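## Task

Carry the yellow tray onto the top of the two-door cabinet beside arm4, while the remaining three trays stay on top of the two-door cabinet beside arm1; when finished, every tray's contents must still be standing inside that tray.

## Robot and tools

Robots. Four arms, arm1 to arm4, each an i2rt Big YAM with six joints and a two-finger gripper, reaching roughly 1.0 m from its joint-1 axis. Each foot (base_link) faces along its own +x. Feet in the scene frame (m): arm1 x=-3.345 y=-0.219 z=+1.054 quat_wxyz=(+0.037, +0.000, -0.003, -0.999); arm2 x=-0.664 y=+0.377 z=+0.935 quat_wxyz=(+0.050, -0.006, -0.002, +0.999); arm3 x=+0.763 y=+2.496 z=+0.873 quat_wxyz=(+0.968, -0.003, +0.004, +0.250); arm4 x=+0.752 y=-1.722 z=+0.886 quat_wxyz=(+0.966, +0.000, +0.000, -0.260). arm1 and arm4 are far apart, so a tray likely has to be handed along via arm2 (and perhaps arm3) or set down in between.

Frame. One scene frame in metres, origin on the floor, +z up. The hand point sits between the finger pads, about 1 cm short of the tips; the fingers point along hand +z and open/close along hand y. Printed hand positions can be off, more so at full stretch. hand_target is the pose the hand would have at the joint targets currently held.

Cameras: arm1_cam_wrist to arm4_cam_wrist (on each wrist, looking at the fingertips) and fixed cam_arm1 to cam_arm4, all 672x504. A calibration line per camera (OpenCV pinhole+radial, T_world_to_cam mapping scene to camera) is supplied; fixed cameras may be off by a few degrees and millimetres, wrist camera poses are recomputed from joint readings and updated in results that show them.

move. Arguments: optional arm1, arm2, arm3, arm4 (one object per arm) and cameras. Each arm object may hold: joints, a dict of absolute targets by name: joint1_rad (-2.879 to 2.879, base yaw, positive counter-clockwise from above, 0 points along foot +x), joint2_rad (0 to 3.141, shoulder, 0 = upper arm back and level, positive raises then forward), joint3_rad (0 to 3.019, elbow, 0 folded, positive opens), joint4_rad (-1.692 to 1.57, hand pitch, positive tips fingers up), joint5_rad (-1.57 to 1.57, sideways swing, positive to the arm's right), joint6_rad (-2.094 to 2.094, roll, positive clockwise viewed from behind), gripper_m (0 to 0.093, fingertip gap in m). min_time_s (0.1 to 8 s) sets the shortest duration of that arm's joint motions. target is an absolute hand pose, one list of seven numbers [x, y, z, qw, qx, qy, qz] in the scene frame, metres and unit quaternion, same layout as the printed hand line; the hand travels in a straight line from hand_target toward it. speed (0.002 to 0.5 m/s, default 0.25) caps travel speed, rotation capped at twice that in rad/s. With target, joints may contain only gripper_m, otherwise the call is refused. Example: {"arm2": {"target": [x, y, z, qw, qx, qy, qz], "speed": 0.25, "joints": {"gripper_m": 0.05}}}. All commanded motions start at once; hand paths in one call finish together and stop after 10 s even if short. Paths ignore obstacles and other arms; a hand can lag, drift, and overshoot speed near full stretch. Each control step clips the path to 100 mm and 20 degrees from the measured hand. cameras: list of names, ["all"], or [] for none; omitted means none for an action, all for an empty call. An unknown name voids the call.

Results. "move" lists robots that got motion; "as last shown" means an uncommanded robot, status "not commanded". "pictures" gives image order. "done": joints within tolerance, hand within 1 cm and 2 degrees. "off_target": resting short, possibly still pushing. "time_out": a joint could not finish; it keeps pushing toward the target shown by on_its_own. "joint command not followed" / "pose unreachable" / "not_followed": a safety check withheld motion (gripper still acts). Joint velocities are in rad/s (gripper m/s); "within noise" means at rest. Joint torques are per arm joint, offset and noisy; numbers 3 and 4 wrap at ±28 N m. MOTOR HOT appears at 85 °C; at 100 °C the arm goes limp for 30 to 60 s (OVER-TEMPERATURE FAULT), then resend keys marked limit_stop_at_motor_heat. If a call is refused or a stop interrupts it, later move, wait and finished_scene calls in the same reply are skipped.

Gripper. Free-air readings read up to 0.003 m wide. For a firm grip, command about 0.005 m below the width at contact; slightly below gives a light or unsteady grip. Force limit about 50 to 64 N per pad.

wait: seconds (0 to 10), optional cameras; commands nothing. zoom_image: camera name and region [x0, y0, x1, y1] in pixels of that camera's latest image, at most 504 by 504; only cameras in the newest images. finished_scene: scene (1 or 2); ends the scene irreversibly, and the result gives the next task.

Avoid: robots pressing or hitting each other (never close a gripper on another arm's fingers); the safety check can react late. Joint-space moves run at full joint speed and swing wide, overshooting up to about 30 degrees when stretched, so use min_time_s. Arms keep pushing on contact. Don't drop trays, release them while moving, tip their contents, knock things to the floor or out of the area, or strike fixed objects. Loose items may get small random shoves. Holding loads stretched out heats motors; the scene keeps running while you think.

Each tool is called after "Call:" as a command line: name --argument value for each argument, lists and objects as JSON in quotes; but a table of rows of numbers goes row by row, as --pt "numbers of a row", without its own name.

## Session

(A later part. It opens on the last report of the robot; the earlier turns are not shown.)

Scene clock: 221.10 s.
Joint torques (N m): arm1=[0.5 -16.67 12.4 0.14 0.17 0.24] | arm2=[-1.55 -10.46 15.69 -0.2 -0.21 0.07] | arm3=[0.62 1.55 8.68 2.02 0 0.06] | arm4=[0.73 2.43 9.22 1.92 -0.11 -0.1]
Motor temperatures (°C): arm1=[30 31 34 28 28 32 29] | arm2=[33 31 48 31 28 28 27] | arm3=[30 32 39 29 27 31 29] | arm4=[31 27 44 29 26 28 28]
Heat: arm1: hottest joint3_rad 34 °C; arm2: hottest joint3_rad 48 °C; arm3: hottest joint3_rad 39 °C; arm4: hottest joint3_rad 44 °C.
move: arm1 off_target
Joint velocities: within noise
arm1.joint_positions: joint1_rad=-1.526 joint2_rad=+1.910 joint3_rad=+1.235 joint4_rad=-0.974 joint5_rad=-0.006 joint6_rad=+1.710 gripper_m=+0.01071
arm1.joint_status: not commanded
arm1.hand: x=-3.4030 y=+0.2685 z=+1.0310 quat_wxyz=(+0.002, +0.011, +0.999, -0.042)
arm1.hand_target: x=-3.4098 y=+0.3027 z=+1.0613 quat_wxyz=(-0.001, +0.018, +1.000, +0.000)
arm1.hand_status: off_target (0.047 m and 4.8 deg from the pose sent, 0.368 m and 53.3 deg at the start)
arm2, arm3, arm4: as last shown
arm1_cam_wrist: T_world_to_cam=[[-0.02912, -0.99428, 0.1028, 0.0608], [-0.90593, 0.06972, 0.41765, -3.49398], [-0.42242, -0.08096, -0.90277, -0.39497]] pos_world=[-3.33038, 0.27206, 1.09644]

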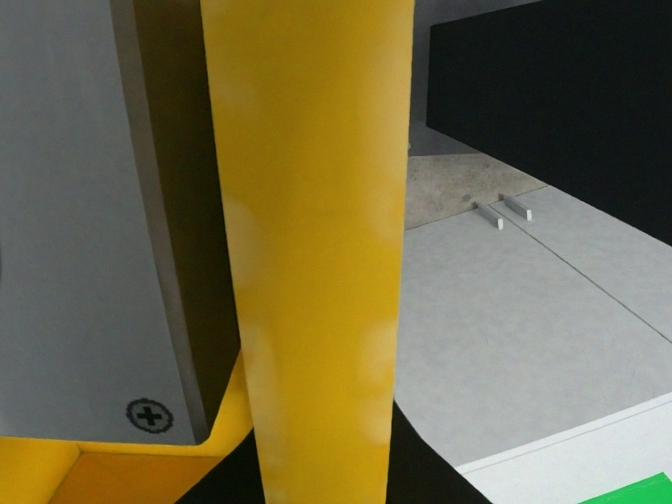

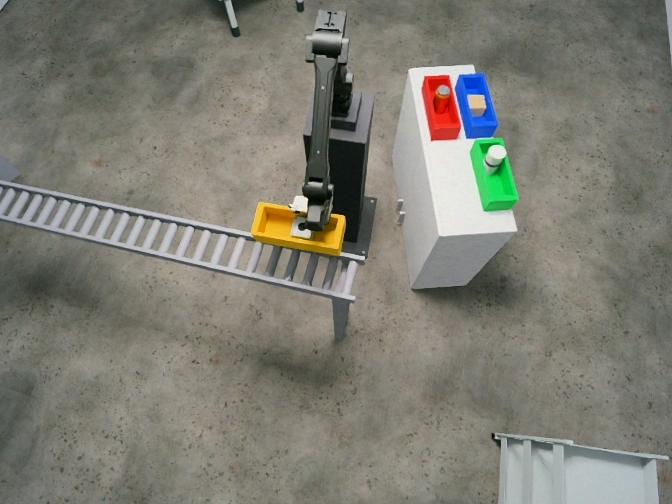

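Call:
move --arm1 '{"target":[-3.427,0.358,0.985,-0.001,0.038,0.9985,0.04],"speed":0.12}' --cameras '["cam_arm1","arm1_cam_wrist"]'

Call:
zoom_image --camera "cam_arm1" --region '[220, 150, 400, 330]'

Scene clock: 236.93 s.
Joint torques (N m): arm1=[0.26 -18.96 11.51 0.91 0.48 0.22] | arm2=[-1.49 -10.52 15.71 -0.21 -0.2 0.07] | arm3=[0.67 1.44 8.66 1.99 0 0.08] | arm4=[0.62 1.67 9.21 1.77 -0.13 -0.12]
Motor temperatures (°C): arm1=[30 32 37 28 28 32 29] | arm2=[33 31 49 31 28 28 27] | arm3=[30 32 39 29 27 31 29] | arm4=[31 27 44 29 26 28 28]
Heat: arm1: hottest joint3_rad 37 °C; arm2: hottest joint3_rad 49 °C; arm3: hottest joint3_rad 39 °C; arm4: hottest joint3_rad 44 °C.
move: arm1 off_target
Joint velocities: within noise
arm1.joint_positions: joint1_rad=-1.505 joint2_rad=+2.104 joint3_rad=+1.320 joint4_rad=-0.804 joint5_rad=-0.001 joint6_rad=+1.774 gripper_m=+0.01071
arm1.joint_status: not commanded
arm1.hand: x=-3.4191 y=+0.3142 z=+0.9558 quat_wxyz=(+0.001, +0.032, +0.999, -0.012)
arm1.hand_target: x=-3.4270 y=+0.3552 z=+0.9871 quat_wxyz=(-0.002, +0.038, +0.998, +0.040)
arm1.hand_status: off_target (0.053 m and 6.0 deg from the pose sent, 0.103 m and 9.9 deg at the start)
arm2: as last shown
arm3.joint_positions: joint1_rad=-0.181 joint2_rad=+0.624 joint3_rad=+1.365 joint4_rad=-1.296 joint5_rad=+0.077 joint6_rad=-0.729 gripper_m=+0.09396
arm3.joint_status: not commanded
arm3.hand: x=+1.0043 y=+2.5662 z=+1.4050 quat_wxyz=(-0.466, +0.426, -0.765, +0.132)
arm3.hand_target: x=+1.0021 y=+2.5656 z=+1.4152 quat_wxyz=(-0.475, +0.422, -0.760, +0.134)
arm3.hand_status: not commanded
arm4.joint_positions: joint1_rad=-0.152 joint2_rad=+0.644 joint3_rad=+1.428 joint4_rad=-1.488 joint5_rad=-0.198 joint6_rad=-0.128 gripper_m=+0.09396
arm4.joint_status: not commanded
arm4.hand: x=+0.9420 y=-1.8320 z=+1.4093 quat_wxyz=(-0.419, -0.205, -0.881, +0.081)
arm4.hand_target: x=+0.9408 y=-1.8310 z=+1.4214 quat_wxyz=(-0.431, -0.202, -0.875, +0.087)
arm4.hand_status: not commanded
pictures: arm1_cam_wrist, cam_arm1
arm1_cam_wrist: T_world_to_cam=[[-0.07188, -0.99648, 0.04318, 0.02495], [-0.9029, 0.08341, 0.42169, -3.47816], [-0.4238, -0.00867, -0.90571, -0.49059]] pos_world=[-3.34654, 0.31071, 1.02129]

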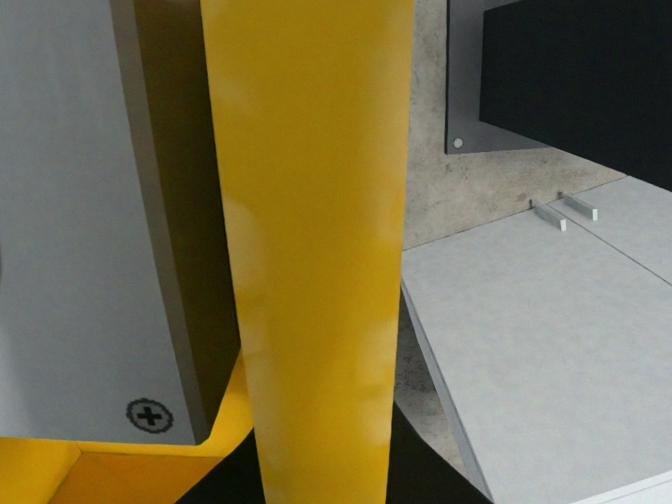

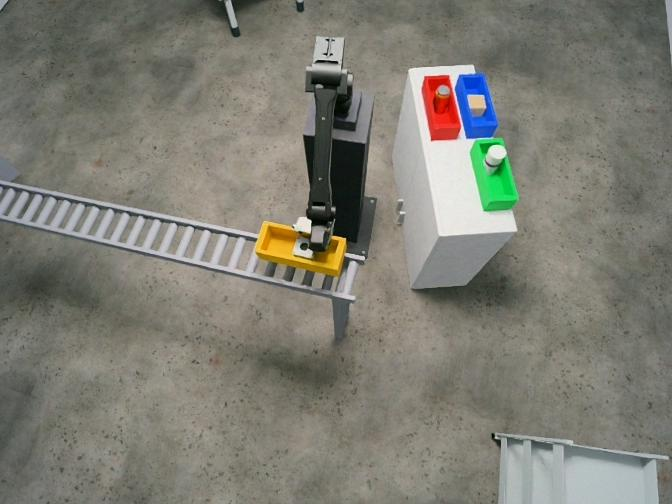

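Scaled by 2.800 from the camera's image (finer frame: 960x720).

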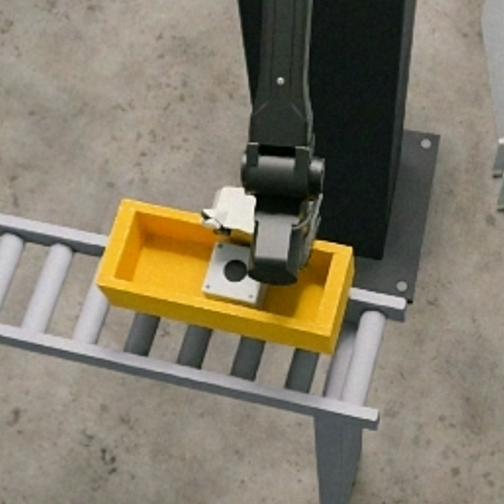

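Call:
move --arm1 '{"target":[-3.427,0.38,0.953,-0.001,0.028,0.9980,0.055],"speed":0.1}' --cameras '["cam_arm1"]'

Call:
zoom_image --camera "cam_arm1" --region '[220, 150, 400, 330]'

Scene clock: 251.77 s.
Joint torques (N m): arm1=[-0.03 -20.19 11.23 0.87 0.48 -0.07] | arm2=[-1.61 -10.58 15.66 -0.2 -0.21 0.07] | arm3=[0.44 1.61 8.68 1.99 0 0.08] | arm4=[0.56 1.2 9.17 1.78 -0.16 -0.13]
Motor temperatures (°C): arm1=[30 32 39 28 28 32 29] | arm2=[33 31 49 31 28 28 26] | arm3=[30 32 39 29 27 31 29] | arm4=[31 27 44 29 26 28 28]
Heat: arm1: hottest joint3_rad 39 °C; arm2: hottest joint3_rad 49 °C; arm3: hottest joint3_rad 39 °C; arm4: hottest joint3_rad 44 °C.
move: arm1 off_target
Joint velocities: within noise
arm1.joint_positions: joint1_rad=-1.505 joint2_rad=+2.193 joint3_rad=+1.367 joint4_rad=-0.737 joint5_rad=+0.005 joint6_rad=+1.775 gripper_m=+0.01071
arm1.joint_status: not commanded
arm1.hand: x=-3.4209 y=+0.3340 z=+0.9215 quat_wxyz=(+0.002, +0.032, +0.999, +0.002)
arm1.hand_target: x=-3.4269 y=+0.3771 z=+0.9554 quat_wxyz=(-0.001, +0.028, +0.998, +0.055)
arm1.hand_status: off_target (0.056 m and 6.1 deg from the pose sent, 0.066 m and 7.7 deg at the start)
arm2.joint_positions: joint1_rad=+0.285 joint2_rad=+1.469 joint3_rad=+1.312 joint4_rad=-1.429 joint5_rad=+0.002 joint6_rad=+0.198 gripper_m=+0.09396
arm2.joint_status: not commanded
arm2.hand: x=-1.0835 y=+0.2987 z=+1.1366 quat_wxyz=(-0.004, +1.000, -0.006, +0.013)
arm2.hand_target: x=-1.0992 y=+0.3002 z=+1.1500 quat_wxyz=(+0.000, +1.000, -0.017, +0.000)
arm2.hand_status: not commanded
arm3, arm4: as last shown

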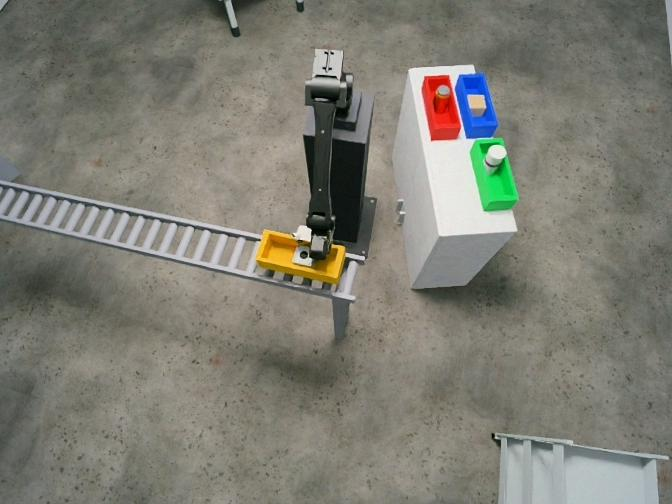

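Scaled by 2.800 from the camera's image (finer frame: 960x720).

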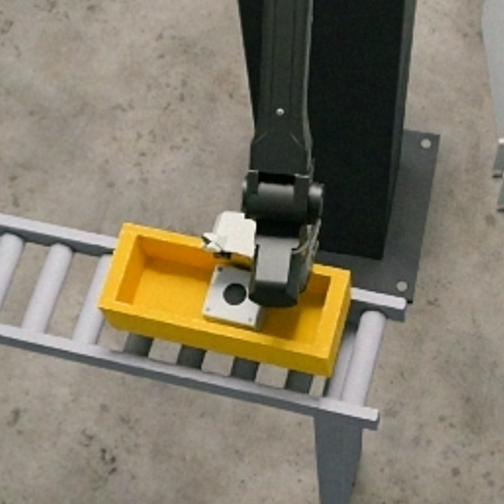

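Call:
move --arm1 '{"target":[-3.427,0.398,0.948,-0.001,0.012,0.9980,0.055],"speed":0.08}'

Call:
move --arm1 '{"target":[-3.427,0.401,0.926,-0.001,0.012,0.9980,0.058],"speed":0.08}' --cameras '["cam_arm1"]'

Call:
zoom_image --camera "cam_arm1" --region '[220, 150, 400, 330]'

Scene clock: 263.60 s.
Joint torques (N m): arm1=[-0.38 -20.6 11.41 0.43 0.42 -0.18] | arm2=[-1.55 -10.52 15.68 -0.2 -0.2 0.08] | arm3=[0.5 1.67 8.65 2 0.01 0.08] | arm4=[0.32 1.85 9.17 1.8 -0.09 -0.1]
Motor temperatures (°C): arm1=[30 32 38 28 28 31 29] | arm2=[33 31 50 31 28 28 26] | arm3=[30 32 39 29 27 31 29] | arm4=[30 27 44 29 26 28 28]
Heat: arm1: hottest joint3_rad 38 °C; arm2: hottest joint3_rad 50 °C; arm3: hottest joint3_rad 39 °C; arm4: hottest joint3_rad 44 °C.
move: arm1 off_target
Joint velocities: within noise
arm1.joint_positions: joint1_rad=-1.505 joint2_rad=+2.235 joint3_rad=+1.434 joint4_rad=-0.743 joint5_rad=+0.005 joint6_rad=+1.749 gripper_m=+0.01071
arm1.joint_status: not commanded
arm1.hand: x=-3.4241 y=+0.3565 z=+0.9163 quat_wxyz=(+0.000, +0.020, +1.000, +0.011)
arm1.hand_target: x=-3.4268 y=+0.3955 z=+0.9498 quat_wxyz=(-0.001, +0.012, +0.998, +0.055)
arm1.hand_status: off_target (0.052 m and 5.1 deg from the pose sent, 0.070 m and 6.6 deg at the start)
arm2, arm3, arm4: as last shown
pictures: none

Scene clock: 264.63 s.
Joint torques (N m): arm1=[-0.38 -20.6 11.26 1.13 0.32 -0.19] | arm2=[-1.49 -10.46 15.68 -0.2 -0.2 0.08] | arm3=[0.56 1.49 8.69 2.02 0.01 0.07] | arm4=[0.97 1.67 9.07 1.85 -0.15 -0.13]
Motor temperatures (°C): arm1=[30 32 38 28 28 31 29] | arm2=[33 31 50 31 28 28 26] | arm3=[30 32 39 29 27 31 29] | arm4=[30 27 45 29 26 28 28]
Heat: arm1: hottest joint3_rad 38 °C; arm2: hottest joint3_rad 50 °C; arm3: hottest joint3_rad 39 °C; arm4: hottest joint3_rad 45 °C.
move: arm1 off_target
Joint velocities: within noise
arm1.joint_positions: joint1_rad=-1.505 joint2_rad=+2.273 joint3_rad=+1.437 joint4_rad=-0.724 joint5_rad=+0.009 joint6_rad=+1.748 gripper_m=+0.01071
arm1.joint_status: not commanded
arm1.hand: x=-3.4227 y=+0.3525 z=+0.8960 quat_wxyz=(+0.003, +0.020, +1.000, +0.004)
arm1.hand_target: x=-3.4266 y=+0.3980 z=+0.9287 quat_wxyz=(-0.001, +0.012, +0.998, +0.058)
arm1.hand_status: off_target (0.057 m and 6.3 deg from the pose sent, 0.046 m and 5.5 deg at the start)
arm2, arm3, arm4: as last shown

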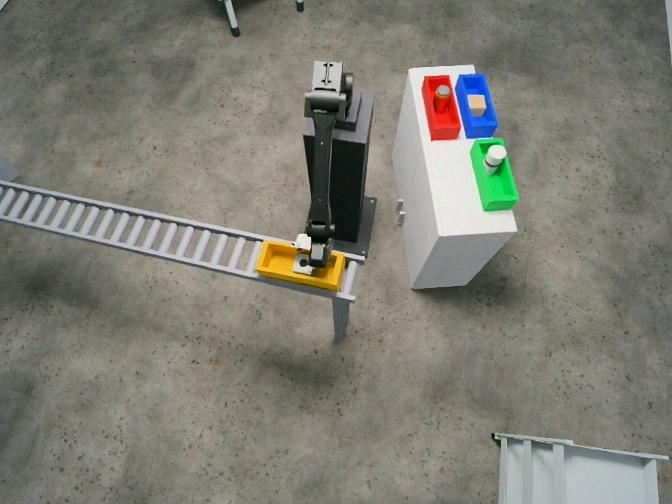

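Scaled by 2.800 from the camera's image (finer frame: 960x720).

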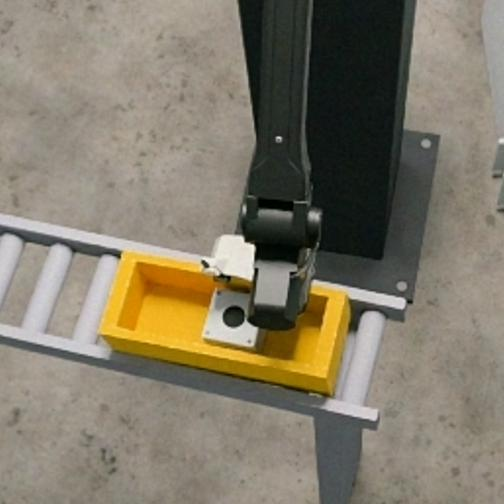

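Call:
move --arm1 '{"target":[-3.427,0.398,0.906,-0.001,0.012,0.9980,0.058],"speed":0.05}' --cameras '["cam_arm1"]'

Call:
zoom_image --camera "cam_arm1" --region '[220, 150, 400, 330]'

Scene clock: 275.27 s.
Joint torques (N m): arm1=[-0.32 -18.32 10.81 1.57 0.35 -0.43] | arm2=[-1.55 -10.52 15.69 -0.18 -0.2 0.07] | arm3=[0.62 1.85 8.7 2.03 0.01 0.08] | arm4=[0.62 1.38 9.31 1.92 -0.12 -0.13]
Motor temperatures (°C): arm1=[30 32 39 28 28 31 29] | arm2=[33 31 50 31 28 28 26] | arm3=[30 32 39 29 27 30 29] | arm4=[30 27 45 29 26 28 28]
Heat: arm1: hottest joint3_rad 39 °C; arm2: hottest joint3_rad 50 °C; arm3: hottest joint3_rad 39 °C; arm4: hottest joint3_rad 45 °C.
move: arm1 off_target
Joint velocities: within noise
arm1.joint_positions: joint1_rad=-1.505 joint2_rad=+2.279 joint3_rad=+1.437 joint4_rad=-0.697 joint5_rad=+0.009 joint6_rad=+1.770 gripper_m=+0.01071
arm1.joint_status: not commanded
arm1.hand: x=-3.4234 y=+0.3571 z=+0.8925 quat_wxyz=(+0.002, +0.030, +0.999, +0.014)
arm1.hand_target: x=-3.4268 y=+0.3958 z=+0.9084 quat_wxyz=(+0.000, +0.012, +0.998, +0.058)
arm1.hand_status: off_target (0.043 m and 5.5 deg from the pose sent, 0.047 m and 6.3 deg at the start)
arm2, arm3, arm4: as last shown

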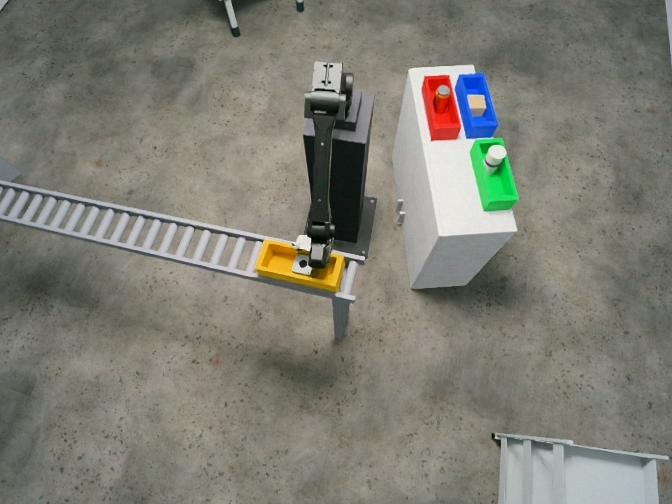

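Scaled by 2.800 from the camera's image (finer frame: 960x720).

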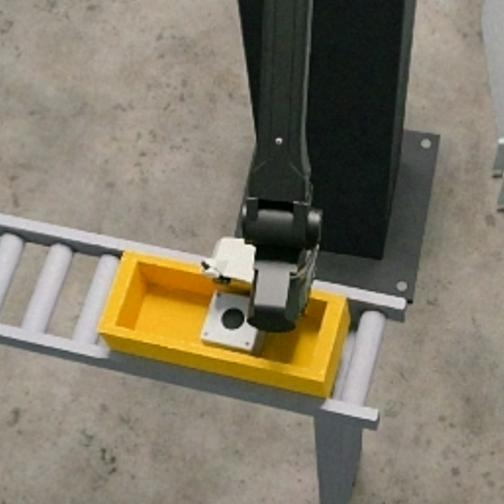

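Call:
move --arm1 '{"target":[-3.427,0.379,0.904,-0.001,0.016,0.9980,0.052],"speed":0.05}' --cameras '["cam_arm1"]'

Call:
zoom_image --camera "cam_arm1" --region '[240, 200, 370, 310]'

Scene clock: 289.53 s.
Joint torques (N m): arm1=[0.03 -20.01 6.6 2.07 0.28 -0.32] | arm2=[-1.49 -10.58 15.68 -0.2 -0.2 0.08] | arm3=[0.38 1.44 8.69 2 0 0.07] | arm4=[0.26 1.61 9.31 1.89 -0.15 -0.03]
Motor temperatures (°C): arm1=[30 33 40 28 28 31 29] | arm2=[33 31 50 31 28 28 26] | arm3=[30 32 39 29 27 30 29] | arm4=[30 27 45 29 26 28 28]
Heat: arm1: hottest joint3_rad 40 °C; arm2: hottest joint3_rad 50 °C; arm3: hottest joint3_rad 39 °C; arm4: hottest joint3_rad 45 °C.
move: arm1 off_target
Joint velocities: within noise
arm1.joint_positions: joint1_rad=-1.505 joint2_rad=+2.279 joint3_rad=+1.435 joint4_rad=-0.692 joint5_rad=+0.009 joint6_rad=+1.773 gripper_m=+0.01071
arm1.joint_status: not commanded
arm1.hand: x=-3.4234 y=+0.3572 z=+0.8919 quat_wxyz=(+0.001, +0.032, +0.999, +0.015)
arm1.hand_target: x=-3.4270 y=+0.3784 z=+0.9048 quat_wxyz=(-0.001, +0.016, +0.999, +0.051)
arm1.hand_status: off_target (0.025 m and 4.6 deg from the pose sent, 0.025 m and 4.7 deg at the start)
arm2, arm3, arm4: as last shown

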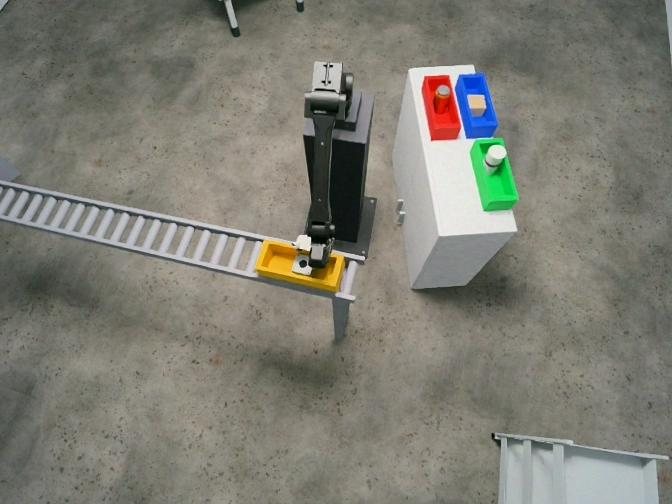

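Scaled by 3.877 from the camera's image (finer frame: 960x720).

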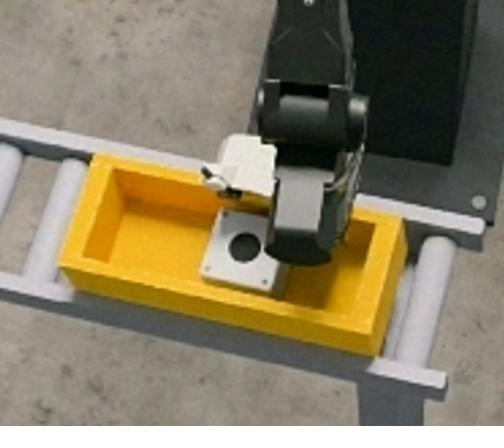

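Call:
move --arm1 '{"joints":{"gripper_m":0.04}}'

Call:
move --arm1 '{"target":[-3.427,0.382,1.05,-0.001,0.012,0.9980,0.05],"speed":0.25}' --cameras '["cam_arm1"]'

Call:
zoom_image --camera "cam_arm1" --region '[160, 130, 400, 340]'

Scene clock: 300.73 s.
Joint torques (N m): arm1=[0.09 -20.07 6.64 0.92 -0.05 -0.2] | arm2=[-1.55 -10.52 15.69 -0.2 -0.2 0.07] | arm3=[0.44 1.49 8.64 1.99 0 0.08] | arm4=[1.08 1.9 9.17 1.87 -0.17 -0.11]
Motor temperatures (°C): arm1=[30 33 39 28 28 31 29] | arm2=[33 31 51 31 28 28 26] | arm3=[30 32 39 29 27 30 29] | arm4=[30 27 45 29 26 28 28]
Heat: arm1: hottest joint3_rad 39 °C; arm2: hottest joint3_rad 51 °C; arm3: hottest joint3_rad 39 °C; arm4: hottest joint3_rad 45 °C.
move: arm1 done
Joint velocities: within noise
arm1.joint_positions: joint1_rad=-1.507 joint2_rad=+2.279 joint3_rad=+1.435 joint4_rad=-0.656 joint5_rad=+0.017 joint6_rad=+1.761 gripper_m=+0.03995
arm1.joint_status: all done
arm1.hand: x=-3.4220 y=+0.3664 z=+0.8925 quat_wxyz=(+0.003, +0.027, +0.999, +0.034)
arm1.hand_target: x=-3.4269 y=+0.3785 z=+0.9049 quat_wxyz=(-0.001, +0.016, +0.999, +0.051)
arm1.hand_status: not commanded
arm2, arm3, arm4: as last shown
pictures: none

Scene clock: 302.13 s.
Joint torques (N m): arm1=[0.03 -18.55 10.69 0.31 -0.11 -0.19] | arm2=[-1.55 -10.52 15.69 -0.2 -0.2 0.08] | arm3=[0.44 1.49 8.68 1.99 0.01 0.08] | arm4=[1.03 1.96 9.24 1.96 -0.08 -0.14]
Motor temperatures (°C): arm1=[30 33 39 28 28 31 29] | arm2=[33 31 51 31 28 28 26] | arm3=[30 32 39 29 27 30 29] | arm4=[30 27 45 29 26 28 28]
Heat: arm1: hottest joint3_rad 39 °C; arm2: hottest joint3_rad 51 °C; arm3: hottest joint3_rad 39 °C; arm4: hottest joint3_rad 45 °C.
move: arm1 off_target
Joint velocities: within noise
arm1.joint_positions: joint1_rad=-1.507 joint2_rad=+2.040 joint3_rad=+1.455 joint4_rad=-0.925 joint5_rad=+0.017 joint6_rad=+1.752 gripper_m=+0.03995
arm1.joint_status: not commanded
arm1.hand: x=-3.4215 y=+0.3630 z=+1.0300 quat_wxyz=(+0.004, +0.022, +0.999, +0.028)
arm1.hand_target: x=-3.4268 y=+0.3812 z=+1.0505 quat_wxyz=(-0.001, +0.012, +0.999, +0.050)
arm1.hand_status: off_target (0.028 m and 2.8 deg from the pose sent, 0.158 m and 2.6 deg at the start)
arm2, arm3, arm4: as last shown

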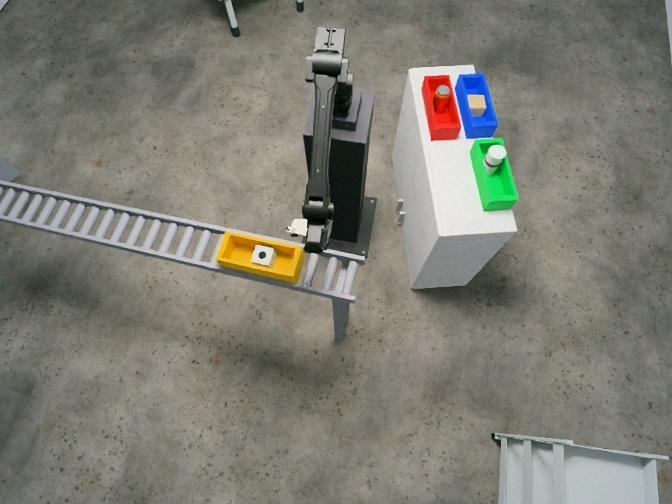

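Scaled by 2.100 from the camera's image (finer frame: 960x720).

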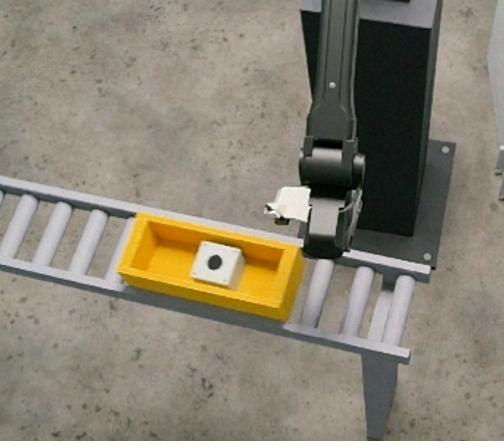

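Call:
move --arm1 '{"joints":{"joint2_rad":0.65,"joint3_rad":1.35},"min_time_s":4}' --cameras '["cam_arm2","arm2_cam_wrist"]'

Call:
zoom_image --camera "cam_arm2" --region '[220, 130, 520, 430]'

Scene clock: 310.13 s.
Joint torques (N m): arm1=[-0.03 1.96 7.71 1.61 -0.17 -0.27] | arm2=[-1.55 -10.46 15.69 -0.21 -0.2 0.08] | arm3=[0.21 1.67 8.7 1.99 0 0.07] | arm4=[0.38 1.44 9.17 1.85 -0.13 -0.11]
Motor temperatures (°C): arm1=[30 33 39 28 28 31 29] | arm2=[33 31 51 31 28 28 26] | arm3=[30 32 40 29 26 30 29] | arm4=[30 27 45 29 26 28 28]
Heat: arm1: hottest joint3_rad 39 °C; arm2: hottest joint3_rad 51 °C; arm3: hottest joint3_rad 40 °C; arm4: hottest joint3_rad 45 °C.
move: arm1 done
Joint velocities: within noise
arm1.joint_positions: joint1_rad=-1.507 joint2_rad=+0.647 joint3_rad=+1.354 joint4_rad=-0.926 joint5_rad=+0.017 joint6_rad=+1.751 gripper_m=+0.03995
arm1.joint_status: all done
arm1.hand: x=-3.3814 y=+0.0754 z=+1.6600 quat_wxyz=(-0.092, +0.023, +0.782, +0.617)
arm1.hand_target: x=-3.3833 y=+0.0772 z=+1.6553 quat_wxyz=(-0.089, +0.014, +0.786, +0.612)
arm1.hand_status: not commanded
arm2: as last shown
arm3.joint_positions: joint1_rad=-0.181 joint2_rad=+0.624 joint3_rad=+1.365 joint4_rad=-1.296 joint5_rad=+0.077 joint6_rad=-0.729 gripper_m=+0.09396
arm3.joint_status: not commanded
arm3.hand: x=+1.0043 y=+2.5662 z=+1.4050 quat_wxyz=(-0.466, +0.426, -0.765, +0.132)
arm3.hand_target: x=+1.0021 y=+2.5656 z=+1.4152 quat_wxyz=(-0.475, +0.422, -0.760, +0.134)
arm3.hand_status: not commanded
arm4.joint_positions: joint1_rad=-0.152 joint2_rad=+0.644 joint3_rad=+1.428 joint4_rad=-1.488 joint5_rad=-0.198 joint6_rad=-0.128 gripper_m=+0.09396
arm4.joint_status: not commanded
arm4.hand: x=+0.9420 y=-1.8320 z=+1.4093 quat_wxyz=(-0.419, -0.205, -0.881, +0.081)
arm4.hand_target: x=+0.9408 y=-1.8310 z=+1.4214 quat_wxyz=(-0.431, -0.202, -0.875, +0.087)
arm4.hand_status: not commanded
pictures: arm2_cam_wrist, cam_arm2
arm2_cam_wrist: T_world_to_cam=[[0.00385, 0.99999, -0.00238, -0.29029], [0.89713, -0.0024, 0.44175, 0.50997], [0.44174, -0.00383, -0.89713, 1.58978]] pos_world=[-1.15867, 0.2976, 1.20028]

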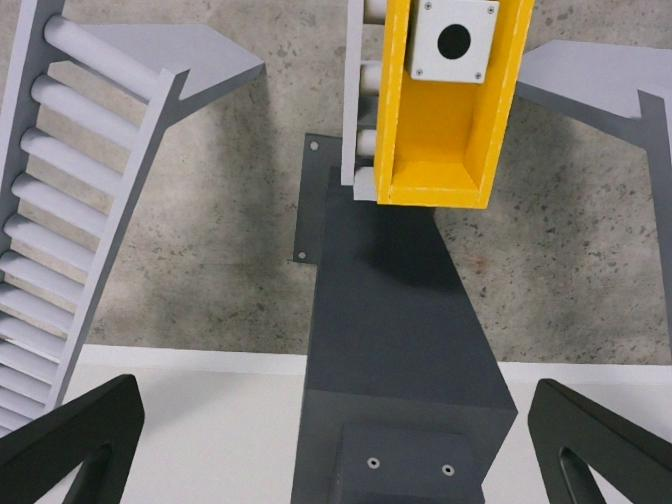

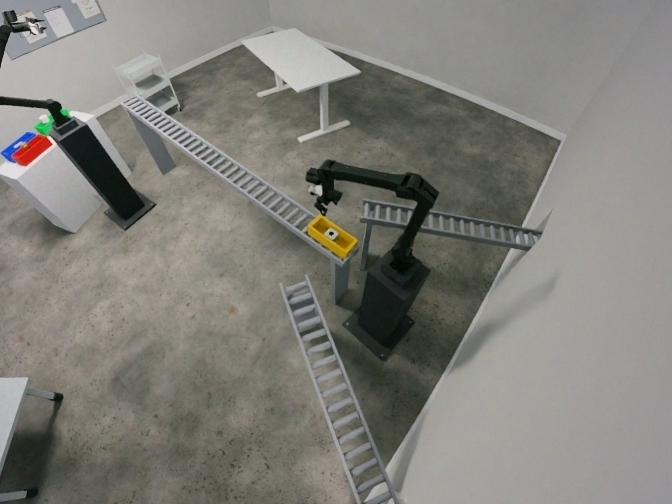

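Scaled by 1.680 from the camera's image (finer frame: 960x720).

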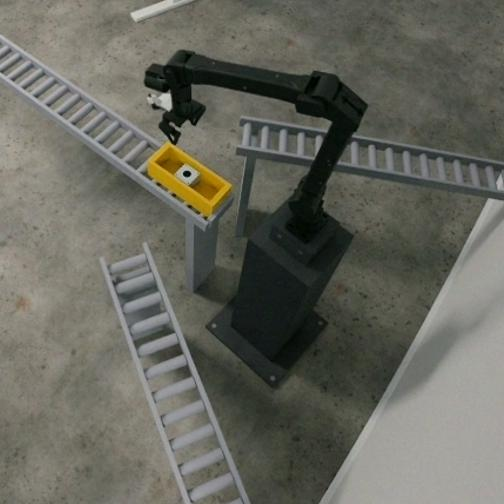

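Call:
move --arm2 '{"target":[-1.11,0.447,0.945,0.005,0.9998,-0.028,-0.012],"joints":{"gripper_m":0.06}}' --cameras '["cam_arm2","arm2_cam_wrist"]'

Scene clock: 325.83 s.
Joint torques (N m): arm1=[-0.03 1.96 7.69 1.61 -0.17 -0.28] | arm2=[-1.2 -11.28 8.47 0.81 -0.23 -0.14] | arm3=[0.5 1.61 8.62 2 -0.01 0.06] | arm4=[1.38 2.14 9.16 2.02 -0.1 -0.13]
Motor temperatures (°C): arm1=[30 32 38 28 28 31 28] | arm2=[33 31 51 31 28 28 26] | arm3=[30 32 40 28 26 30 29] | arm4=[30 27 45 29 26 28 28]
Heat: arm1: hottest joint3_rad 38 °C; arm2: hottest joint3_rad 51 °C; arm3: hottest joint3_rad 40 °C; arm4: hottest joint3_rad 45 °C.
move: arm2 off_target
Joint velocities: within noise
arm1, arm3, arm4: as last shown
arm2.joint_positions: joint1_rad=-0.057 joint2_rad=+1.682 joint3_rad=+1.054 joint4_rad=-0.889 joint5_rad=-0.015 joint6_rad=-0.095 gripper_m=+0.06013
arm2.joint_status: all done
arm2.hand: x=-1.1127 y=+0.4453 z=+0.9575 quat_wxyz=(+0.002, +0.999, -0.031, -0.022)
arm2.hand_target: x=-1.1096 y=+0.4469 z=+0.9452 quat_wxyz=(+0.005, +1.000, -0.028, -0.012)
arm2.hand_status: off_target (0.013 m and 1.2 deg from the pose sent, 0.244 m and 4.0 deg at the start)
pictures: arm2_cam_wrist, cam_arm2
arm2_cam_wrist: T_world_to_cam=[[0.05189, 0.99852, -0.01621, -0.36997], [0.92472, -0.04191, 0.37834, 0.72461], [0.3771, -0.03462, -0.92552, 1.41154]] pos_world=[-1.18316, 0.44866, 1.02626]

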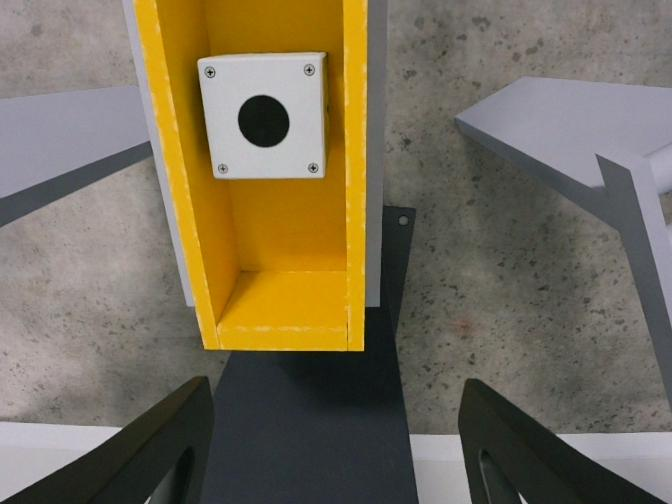

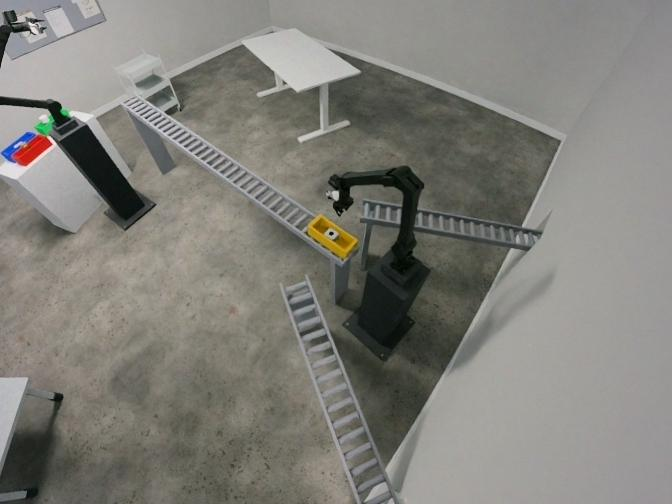

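Call:
move --arm2 '{"target":[-1.105,0.454,0.805,0.003,0.9998,-0.026,0.0],"speed":0.15}' --cameras '["arm2_cam_wrist"]'

Scene clock: 337.13 s.
Joint torques (N m): arm1=[-0.09 1.96 7.71 1.61 -0.17 -0.28] | arm2=[-1.85 -12.63 6.02 0.79 0.06 -0.14] | arm3=[0.62 1.49 8.66 1.98 0 0.07] | arm4=[1.49 1.49 9.36 1.7 -0.12 -0.08]
Motor temperatures (°C): arm1=[30 32 38 28 28 31 28] | arm2=[32 32 48 31 28 28 26] | arm3=[30 32 40 28 26 30 29] | arm4=[30 27 45 29 26 28 28]
Heat: arm1: hottest joint3_rad 38 °C; arm2: hottest joint3_rad 48 °C; arm3: hottest joint3_rad 40 °C; arm4: hottest joint3_rad 45 °C.
move: arm2 off_target
Joint velocities: within noise
arm1, arm3, arm4: as last shown
arm2.joint_positions: joint1_rad=-0.062 joint2_rad=+1.976 joint3_rad=+0.999 joint4_rad=-0.564 joint5_rad=-0.015 joint6_rad=-0.112 gripper_m=+0.06013
arm2.joint_status: not commanded
arm2.hand: x=-1.1115 y=+0.4484 z=+0.8177 quat_wxyz=(+0.004, +1.000, -0.025, -0.010)
arm2.hand_target: x=-1.1046 y=+0.4538 z=+0.8054 quat_wxyz=(+0.003, +1.000, -0.026, +0.000)
arm2.hand_status: off_target (0.015 m and 1.2 deg from the pose sent, 0.153 m and 2.5 deg at the start)
arm2_cam_wrist: T_world_to_cam=[[0.04063, 0.99901, -0.01791, -0.38667], [0.91622, -0.03009, 0.39953, 0.74455], [0.3986, -0.03264, -0.91654, 1.29753]] pos_world=[-1.18367, 0.45105, 0.88484]

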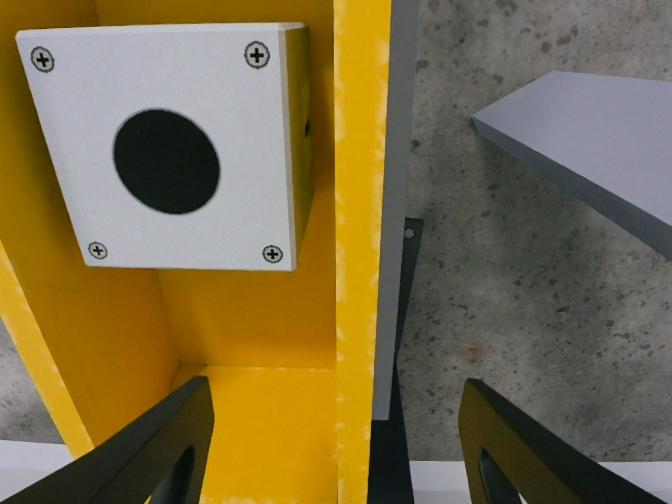

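Call:
move --arm2 '{"target":[-1.104,0.461,0.768,0.003,0.9998,-0.026,0.0],"speed":0.1}'

Call:
move --arm2 '{"joints":{"gripper_m":0.0}}' --cameras '["arm2_cam_wrist"]'

Scene clock: 343.40 s.
Joint torques (N m): arm1=[-0.09 1.96 7.71 1.61 -0.17 -0.27] | arm2=[-1.67 -12.86 6.05 0.76 0.05 -0.14] | arm3=[0.5 1.55 8.62 2 -0.01 0.08] | arm4=[1.08 1.85 9.18 1.85 -0.15 -0.09]
Motor temperatures (°C): arm1=[30 31 38 28 28 31 28] | arm2=[32 32 47 31 28 28 26] | arm3=[30 32 40 28 26 30 29] | arm4=[30 27 45 29 26 28 28]
Heat: arm1: hottest joint3_rad 38 °C; arm2: hottest joint3_rad 47 °C; arm3: hottest joint3_rad 40 °C; arm4: hottest joint3_rad 45 °C.
move: arm2 off_target
Joint velocities: within noise
arm1, arm3, arm4: as last shown
arm2.joint_positions: joint1_rad=-0.079 joint2_rad=+2.066 joint3_rad=+0.999 joint4_rad=-0.482 joint5_rad=-0.015 joint6_rad=-0.127 gripper_m=+0.06013
arm2.joint_status: not commanded
arm2.hand: x=-1.1066 y=+0.4553 z=+0.7794 quat_wxyz=(+0.004, +1.000, -0.026, -0.006)
arm2.hand_target: x=-1.1037 y=+0.4608 z=+0.7684 quat_wxyz=(+0.003, +1.000, -0.026, +0.000)
arm2.hand_status: off_target (0.013 m and 0.7 deg from the pose sent, 0.052 m and 1.2 deg at the start)
pictures: none

Scene clock: 344.13 s.
Joint torques (N m): arm1=[-0.03 1.9 7.69 1.61 -0.17 -0.28] | arm2=[-1.79 -12.92 6.06 0.75 0.23 -0.06] | arm3=[0.44 1.61 8.66 2.06 0.01 0.08] | arm4=[0.62 1.03 8.95 1.84 -0.12 -0.11]
Motor temperatures (°C): arm1=[30 31 38 28 28 31 28] | arm2=[32 32 47 31 28 28 26] | arm3=[30 32 40 28 26 30 29] | arm4=[30 27 45 29 26 28 28]
Heat: arm1: hottest joint3_rad 38 °C; arm2: hottest joint3_rad 47 °C; arm3: hottest joint3_rad 40 °C; arm4: hottest joint3_rad 45 °C.
move: arm2 off_target
Joint velocities: within noise
arm1, arm3, arm4: as last shown
arm2.joint_positions: joint1_rad=-0.078 joint2_rad=+2.066 joint3_rad=+0.999 joint4_rad=-0.482 joint5_rad=-0.019 joint6_rad=-0.136 gripper_m=+0.01152
arm2.joint_status: gripper_m off_target (ended at +0.01155, target +0.00000)
arm2.hand: x=-1.1069 y=+0.4542 z=+0.7794 quat_wxyz=(+0.006, +1.000, -0.020, -0.007)
arm2.hand_target: x=-1.1038 y=+0.4607 z=+0.7684 quat_wxyz=(+0.003, +1.000, -0.026, +0.000)
arm2.hand_status: not commanded
arm2_cam_wrist: T_world_to_cam=[[0.03153, 0.99925, -0.0225, -0.39998], [0.91382, -0.0197, 0.40565, 0.74362], [0.4049, -0.03335, -0.91375, 1.26586]] pos_world=[-1.17947, 0.45654, 0.84603]

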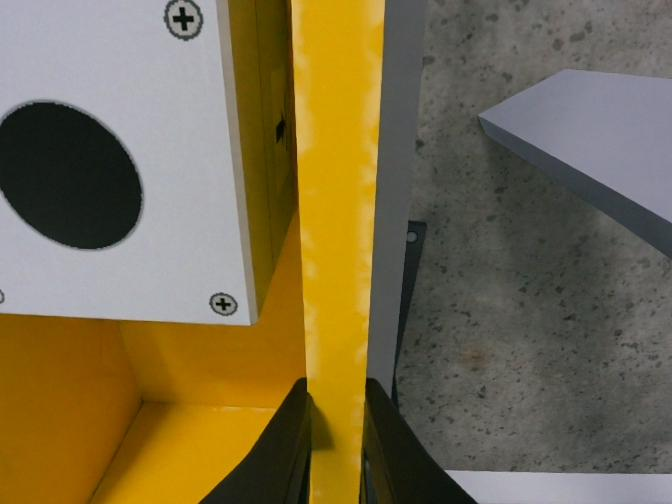

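Call:
move --arm2 '{"joints":{"gripper_m":0.05}}'

Call:
move --arm2 '{"target":[-1.104,0.461,0.742,0.003,0.9998,-0.026,0.0],"speed":0.1}'

Call:
move --arm2 '{"joints":{"gripper_m":0.0}}' --cameras '["arm2_cam_wrist"]'

Scene clock: 348.50 s.
Joint torques (N m): arm1=[-0.03 1.96 7.71 1.61 -0.17 -0.28] | arm2=[-1.61 -12.86 6.06 0.75 0.04 -0.05] | arm3=[0.62 1.61 8.66 2.03 0.01 0.08] | arm4=[0.67 1.44 9.26 1.73 -0.2 -0.16]
Motor temperatures (°C): arm1=[30 31 38 28 28 31 28] | arm2=[32 32 46 31 28 28 27] | arm3=[30 32 40 28 26 30 29] | arm4=[30 27 45 29 26 28 28]
Heat: arm1: hottest joint3_rad 38 °C; arm2: hottest joint3_rad 46 °C; arm3: hottest joint3_rad 40 °C; arm4: hottest joint3_rad 45 °C.
move: arm2 done
Joint velocities: within noise
arm1, arm3, arm4: as last shown
arm2.joint_positions: joint1_rad=-0.079 joint2_rad=+2.066 joint3_rad=+0.999 joint4_rad=-0.482 joint5_rad=-0.015 joint6_rad=-0.136 gripper_m=+0.04982
arm2.joint_status: all done
arm2.hand: x=-1.1067 y=+0.4556 z=+0.7794 quat_wxyz=(+0.004, +1.000, -0.021, -0.006)
arm2.hand_target: x=-1.1038 y=+0.4608 z=+0.7684 quat_wxyz=(+0.003, +1.000, -0.026, +0.000)
arm2.hand_status: not commanded
pictures: none

Scene clock: 349.53 s.
Joint torques (N m): arm1=[-0.09 1.96 7.71 1.61 -0.17 -0.27] | arm2=[-1.61 -13.04 6.53 0.72 0.06 -0.06] | arm3=[0.56 1.61 8.66 1.99 0.01 0.07] | arm4=[0.79 1.49 9.25 1.78 -0.12 -0.11]
Motor temperatures (°C): arm1=[30 31 38 28 28 31 28] | arm2=[32 32 46 31 28 28 27] | arm3=[30 32 40 28 26 30 29] | arm4=[30 27 45 29 26 28 28]
Heat: arm1: hottest joint3_rad 38 °C; arm2: hottest joint3_rad 46 °C; arm3: hottest joint3_rad 40 °C; arm4: hottest joint3_rad 45 °C.
move: arm2 off_target
Joint velocities: within noise
arm1, arm3, arm4: as last shown
arm2.joint_positions: joint1_rad=-0.079 joint2_rad=+2.131 joint3_rad=+0.999 joint4_rad=-0.428 joint5_rad=-0.015 joint6_rad=-0.136 gripper_m=+0.04990
arm2.joint_status: not commanded
arm2.hand: x=-1.1004 y=+0.4546 z=+0.7517 quat_wxyz=(+0.005, +1.000, -0.021, -0.001)
arm2.hand_target: x=-1.1036 y=+0.4609 z=+0.7423 quat_wxyz=(+0.003, +1.000, -0.026, +0.000)
arm2.hand_status: off_target (0.012 m and 0.6 deg from the pose sent, 0.038 m and 0.9 deg at the start)
pictures: none

Scene clock: 350.17 s.
Joint torques (N m): arm1=[-0.03 1.96 7.71 1.59 -0.17 -0.27] | arm2=[-1.73 -13.04 6.53 0.69 0.05 0.01] | arm3=[0.44 1.73 8.66 1.98 0.02 0.08] | arm4=[0.97 1.49 8.99 1.89 -0.11 -0.11]
Motor temperatures (°C): arm1=[30 31 38 28 28 31 28] | arm2=[32 32 45 31 28 28 27] | arm3=[30 32 40 28 26 30 29] | arm4=[30 27 45 29 26 28 28]
Heat: arm1: hottest joint3_rad 38 °C; arm2: hottest joint3_rad 45 °C; arm3: hottest joint3_rad 40 °C; arm4: hottest joint3_rad 45 °C.
move: arm2 off_target
Joint velocities: within noise
arm1, arm3, arm4: as last shown
arm2.joint_positions: joint1_rad=-0.078 joint2_rad=+2.131 joint3_rad=+0.999 joint4_rad=-0.427 joint5_rad=-0.014 joint6_rad=-0.143 gripper_m=+0.01208
arm2.joint_status: gripper_m off_target (ended at +0.01211, target +0.00000)
arm2.hand: x=-1.1008 y=+0.4543 z=+0.7517 quat_wxyz=(+0.004, +1.000, -0.017, -0.001)
arm2.hand_target: x=-1.1037 y=+0.4610 z=+0.7423 quat_wxyz=(+0.003, +1.000, -0.026, +0.000)
arm2.hand_status: not commanded
arm2_cam_wrist: T_world_to_cam=[[0.02577, 0.99948, -0.01944, -0.40955], [0.90927, -0.01535, 0.41592, 0.73452], [0.41541, -0.0284, -0.90919, 1.24394]] pos_world=[-1.17407, 0.45594, 0.81752]

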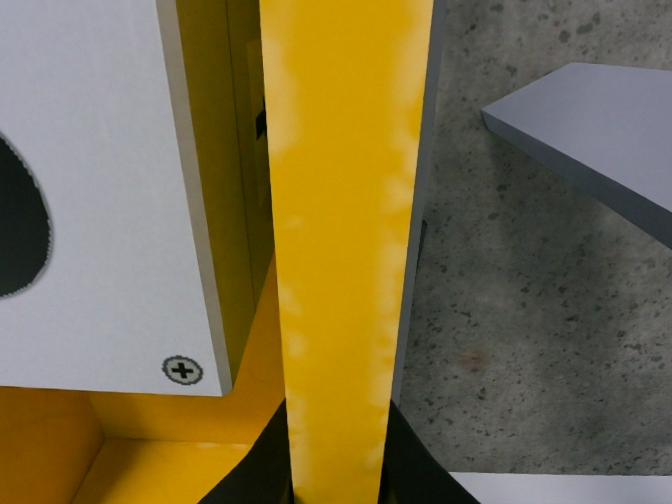

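Call:
move --arm2 '{"target":[-1.1,0.455,0.96,0.003,0.9998,-0.02,0.0],"speed":0.2}'

Call:
move --arm2 '{"target":[-0.965,0.02,0.98,0,0.961,-0.2756,0],"speed":0.25}' --cameras '["arm2_cam_wrist","cam_arm2"]'

Call:
zoom_image --camera "cam_arm2" --region '[240, 180, 440, 380]'

Scene clock: 376.67 s.
Joint torques (N m): arm1=[-0.09 1.96 7.71 1.61 -0.17 -0.27] | arm2=[-1.08 -16.15 13.53 -0.25 -0.37 -0.01] | arm3=[0.56 1.49 8.66 1.98 0.02 0.07] | arm4=[1.2 1.32 9.36 2.07 -0.13 -0.1]
Motor temperatures (°C): arm1=[30 30 38 28 28 31 28] | arm2=[32 33 42 31 28 28 28] | arm3=[30 32 40 28 26 30 29] | arm4=[30 27 45 29 26 28 28]
Heat: arm1: hottest joint3_rad 38 °C; arm2: hottest joint3_rad 42 °C; arm3: hottest joint3_rad 40 °C; arm4: hottest joint3_rad 45 °C.
move: arm2 off_target
Joint velocities: within noise
arm1.joint_positions: joint1_rad=-1.507 joint2_rad=+0.647 joint3_rad=+1.354 joint4_rad=-0.926 joint5_rad=+0.017 joint6_rad=+1.751 gripper_m=+0.03995
arm1.joint_status: not commanded
arm1.hand: x=-3.3814 y=+0.0754 z=+1.6600 quat_wxyz=(-0.092, +0.023, +0.782, +0.617)
arm1.hand_target: x=-3.3833 y=+0.0772 z=+1.6553 quat_wxyz=(-0.089, +0.014, +0.786, +0.612)
arm1.hand_status: not commanded
arm2.joint_positions: joint1_rad=-0.078 joint2_rad=+1.709 joint3_rad=+0.992 joint4_rad=-0.933 joint5_rad=-0.005 joint6_rad=-0.144 gripper_m=+0.01208
arm2.joint_status: not commanded
arm2.hand: x=-1.0670 y=+0.4489 z=+0.9289 quat_wxyz=(+0.007, +0.999, -0.017, +0.044)
arm2.hand_target: x=-1.0981 y=+0.4548 z=+0.9607 quat_wxyz=(+0.003, +1.000, -0.020, +0.000)
arm2.hand_status: off_target (0.046 m and 5.1 deg from the pose sent, 0.208 m and 0.4 deg at the start)
arm3.joint_positions: joint1_rad=-0.181 joint2_rad=+0.624 joint3_rad=+1.365 joint4_rad=-1.296 joint5_rad=+0.077 joint6_rad=-0.729 gripper_m=+0.09396
arm3.joint_status: not commanded
arm3.hand: x=+1.0043 y=+2.5662 z=+1.4050 quat_wxyz=(-0.466, +0.426, -0.765, +0.132)
arm3.hand_target: x=+1.0021 y=+2.5656 z=+1.4152 quat_wxyz=(-0.475, +0.422, -0.760, +0.134)
arm3.hand_status: not commanded
arm4.joint_positions: joint1_rad=-0.152 joint2_rad=+0.644 joint3_rad=+1.428 joint4_rad=-1.488 joint5_rad=-0.198 joint6_rad=-0.128 gripper_m=+0.09396
arm4.joint_status: not commanded
arm4.hand: x=+0.9420 y=-1.8320 z=+1.4093 quat_wxyz=(-0.419, -0.205, -0.881, +0.081)
arm4.hand_target: x=+0.9408 y=-1.8310 z=+1.4214 quat_wxyz=(-0.431, -0.202, -0.875, +0.087)
arm4.hand_status: not commanded
pictures: none

Scene clock: 379.57 s.
Joint torques (N m): arm1=[-0.09 1.96 7.69 1.61 -0.17 -0.28] | arm2=[-0.67 -13.27 15.62 -0.13 0.37 0.11] | arm3=[0.44 1.67 8.73 2 0 0.07] | arm4=[0.67 2.2 9.28 1.91 -0.13 -0.11]
Motor temperatures (°C): arm1=[30 30 38 28 28 31 28] | arm2=[32 33 42 31 28 28 28] | arm3=[30 32 40 28 26 30 29] | arm4=[30 27 45 29 26 28 28]
Heat: arm1: hottest joint3_rad 38 °C; arm2: hottest joint3_rad 42 °C; arm3: hottest joint3_rad 40 °C; arm4: hottest joint3_rad 45 °C.
move: arm2 off_target
Joint velocities: within noise
arm1, arm3, arm4: as last shown
arm2.joint_positions: joint1_rad=+0.974 joint2_rad=+1.694 joint3_rad=+1.069 joint4_rad=-1.006 joint5_rad=-0.002 joint6_rad=+1.421 gripper_m=+0.01208
arm2.joint_status: not commanded
arm2.hand: x=-0.9403 y=+0.0465 z=+0.9579 quat_wxyz=(-0.030, +0.962, -0.269, +0.019)
arm2.hand_target: x=-0.9635 y=+0.0216 z=+0.9812 quat_wxyz=(+0.001, +0.961, -0.276, +0.000)
arm2.hand_status: off_target (0.042 m and 4.1 deg from the pose sent, 0.444 m and 30.5 deg at the start)
arm2_cam_wrist: T_world_to_cam=[[0.51018, 0.85814, 0.05761, 0.38617], [0.76075, -0.4815, 0.43522, 0.36019], [0.40122, -0.17822, -0.89848, 1.33655]] pos_world=[-1.00727, 0.08024, 1.02185]

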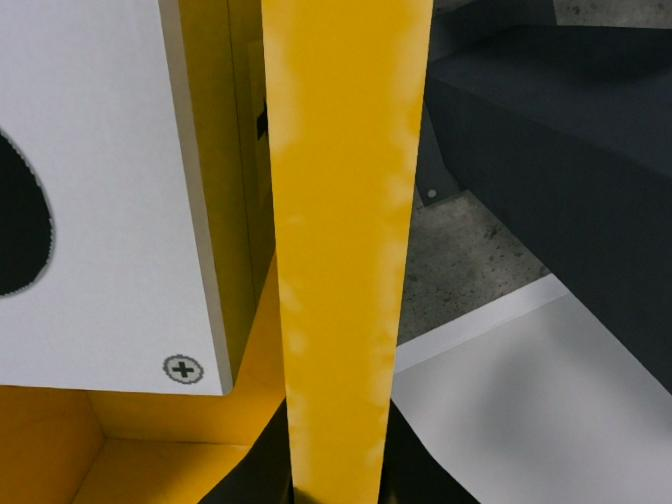

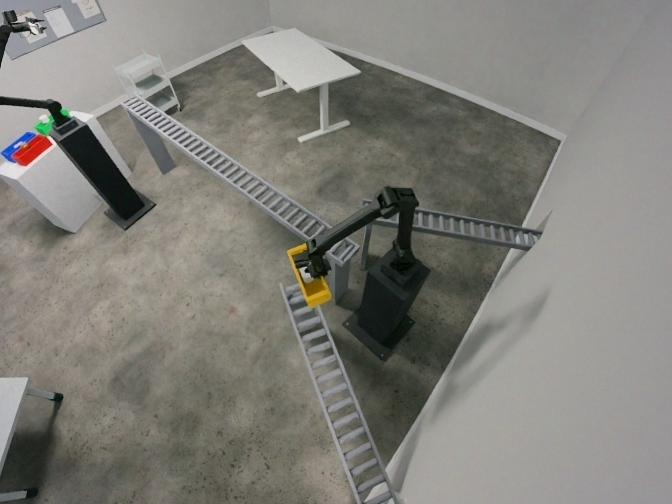

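Scaled by 2.520 from the camera's image (finer frame: 960x720).

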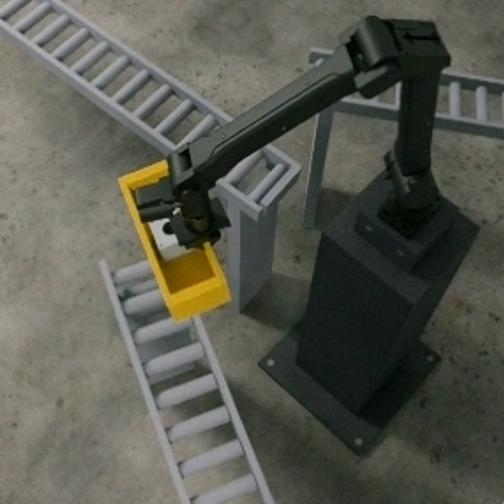

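Call:
move --arm2 '{"target":[-0.94,-0.068,0.893,0.03,0.96,-0.279,-0.019],"speed":0.15}' --cameras '["cam_arm2"]'

Call:
zoom_image --camera "cam_arm2" --region '[260, 220, 410, 370]'

Scene clock: 395.30 s.
Joint torques (N m): arm1=[-0.03 1.96 7.71 1.61 -0.17 -0.27] | arm2=[0.03 -15.79 13.74 0.91 0.47 0.08] | arm3=[0.5 1.73 8.72 1.98 0 0.07] | arm4=[1.03 1.9 9.14 1.73 -0.09 -0.13]
Motor temperatures (°C): arm1=[30 30 37 28 27 31 28] | arm2=[32 33 46 30 28 28 29] | arm3=[30 32 40 28 26 30 29] | arm4=[30 27 45 29 26 27 28]
Heat: arm1: hottest joint3_rad 37 °C; arm2: hottest joint3_rad 46 °C; arm3: hottest joint3_rad 40 °C; arm4: hottest joint3_rad 45 °C.
move: arm2 off_target
Joint velocities: within noise
arm1, arm3, arm4: as last shown
arm2.joint_positions: joint1_rad=+1.117 joint2_rad=+1.920 joint3_rad=+1.135 joint4_rad=-0.791 joint5_rad=+0.018 joint6_rad=+1.578 gripper_m=+0.01208
arm2.joint_status: not commanded
arm2.hand: x=-0.9208 y=-0.0328 z=+0.8759 quat_wxyz=(-0.008, +0.961, -0.277, -0.003)
arm2.hand_target: x=-0.9388 y=-0.0663 z=+0.8950 quat_wxyz=(+0.030, +0.960, -0.279, -0.019)
arm2.hand_status: off_target (0.044 m and 4.8 deg from the pose sent, 0.132 m and 8.2 deg at the start)

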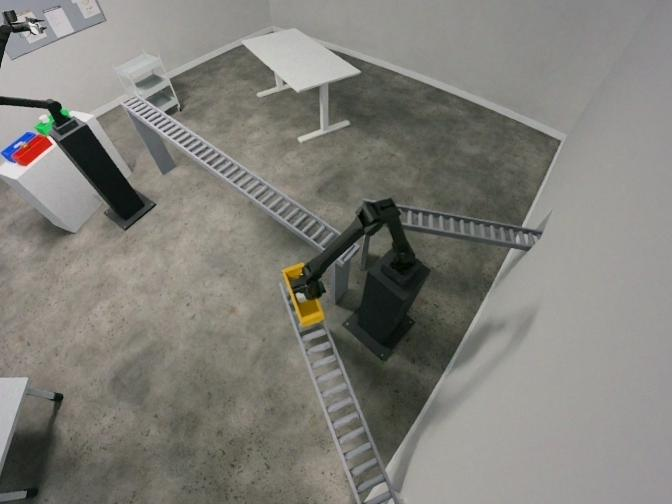

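Scaled by 3.360 from the camera's image (finer frame: 960x720).

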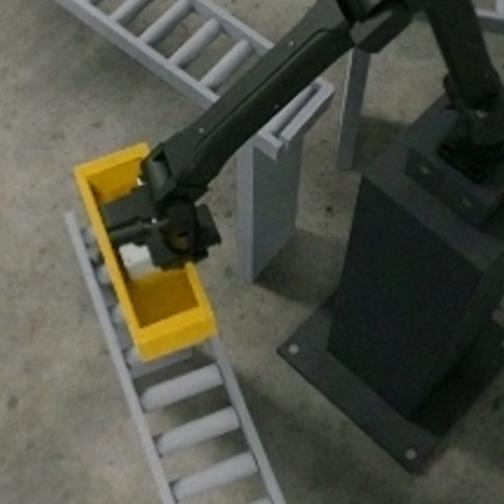

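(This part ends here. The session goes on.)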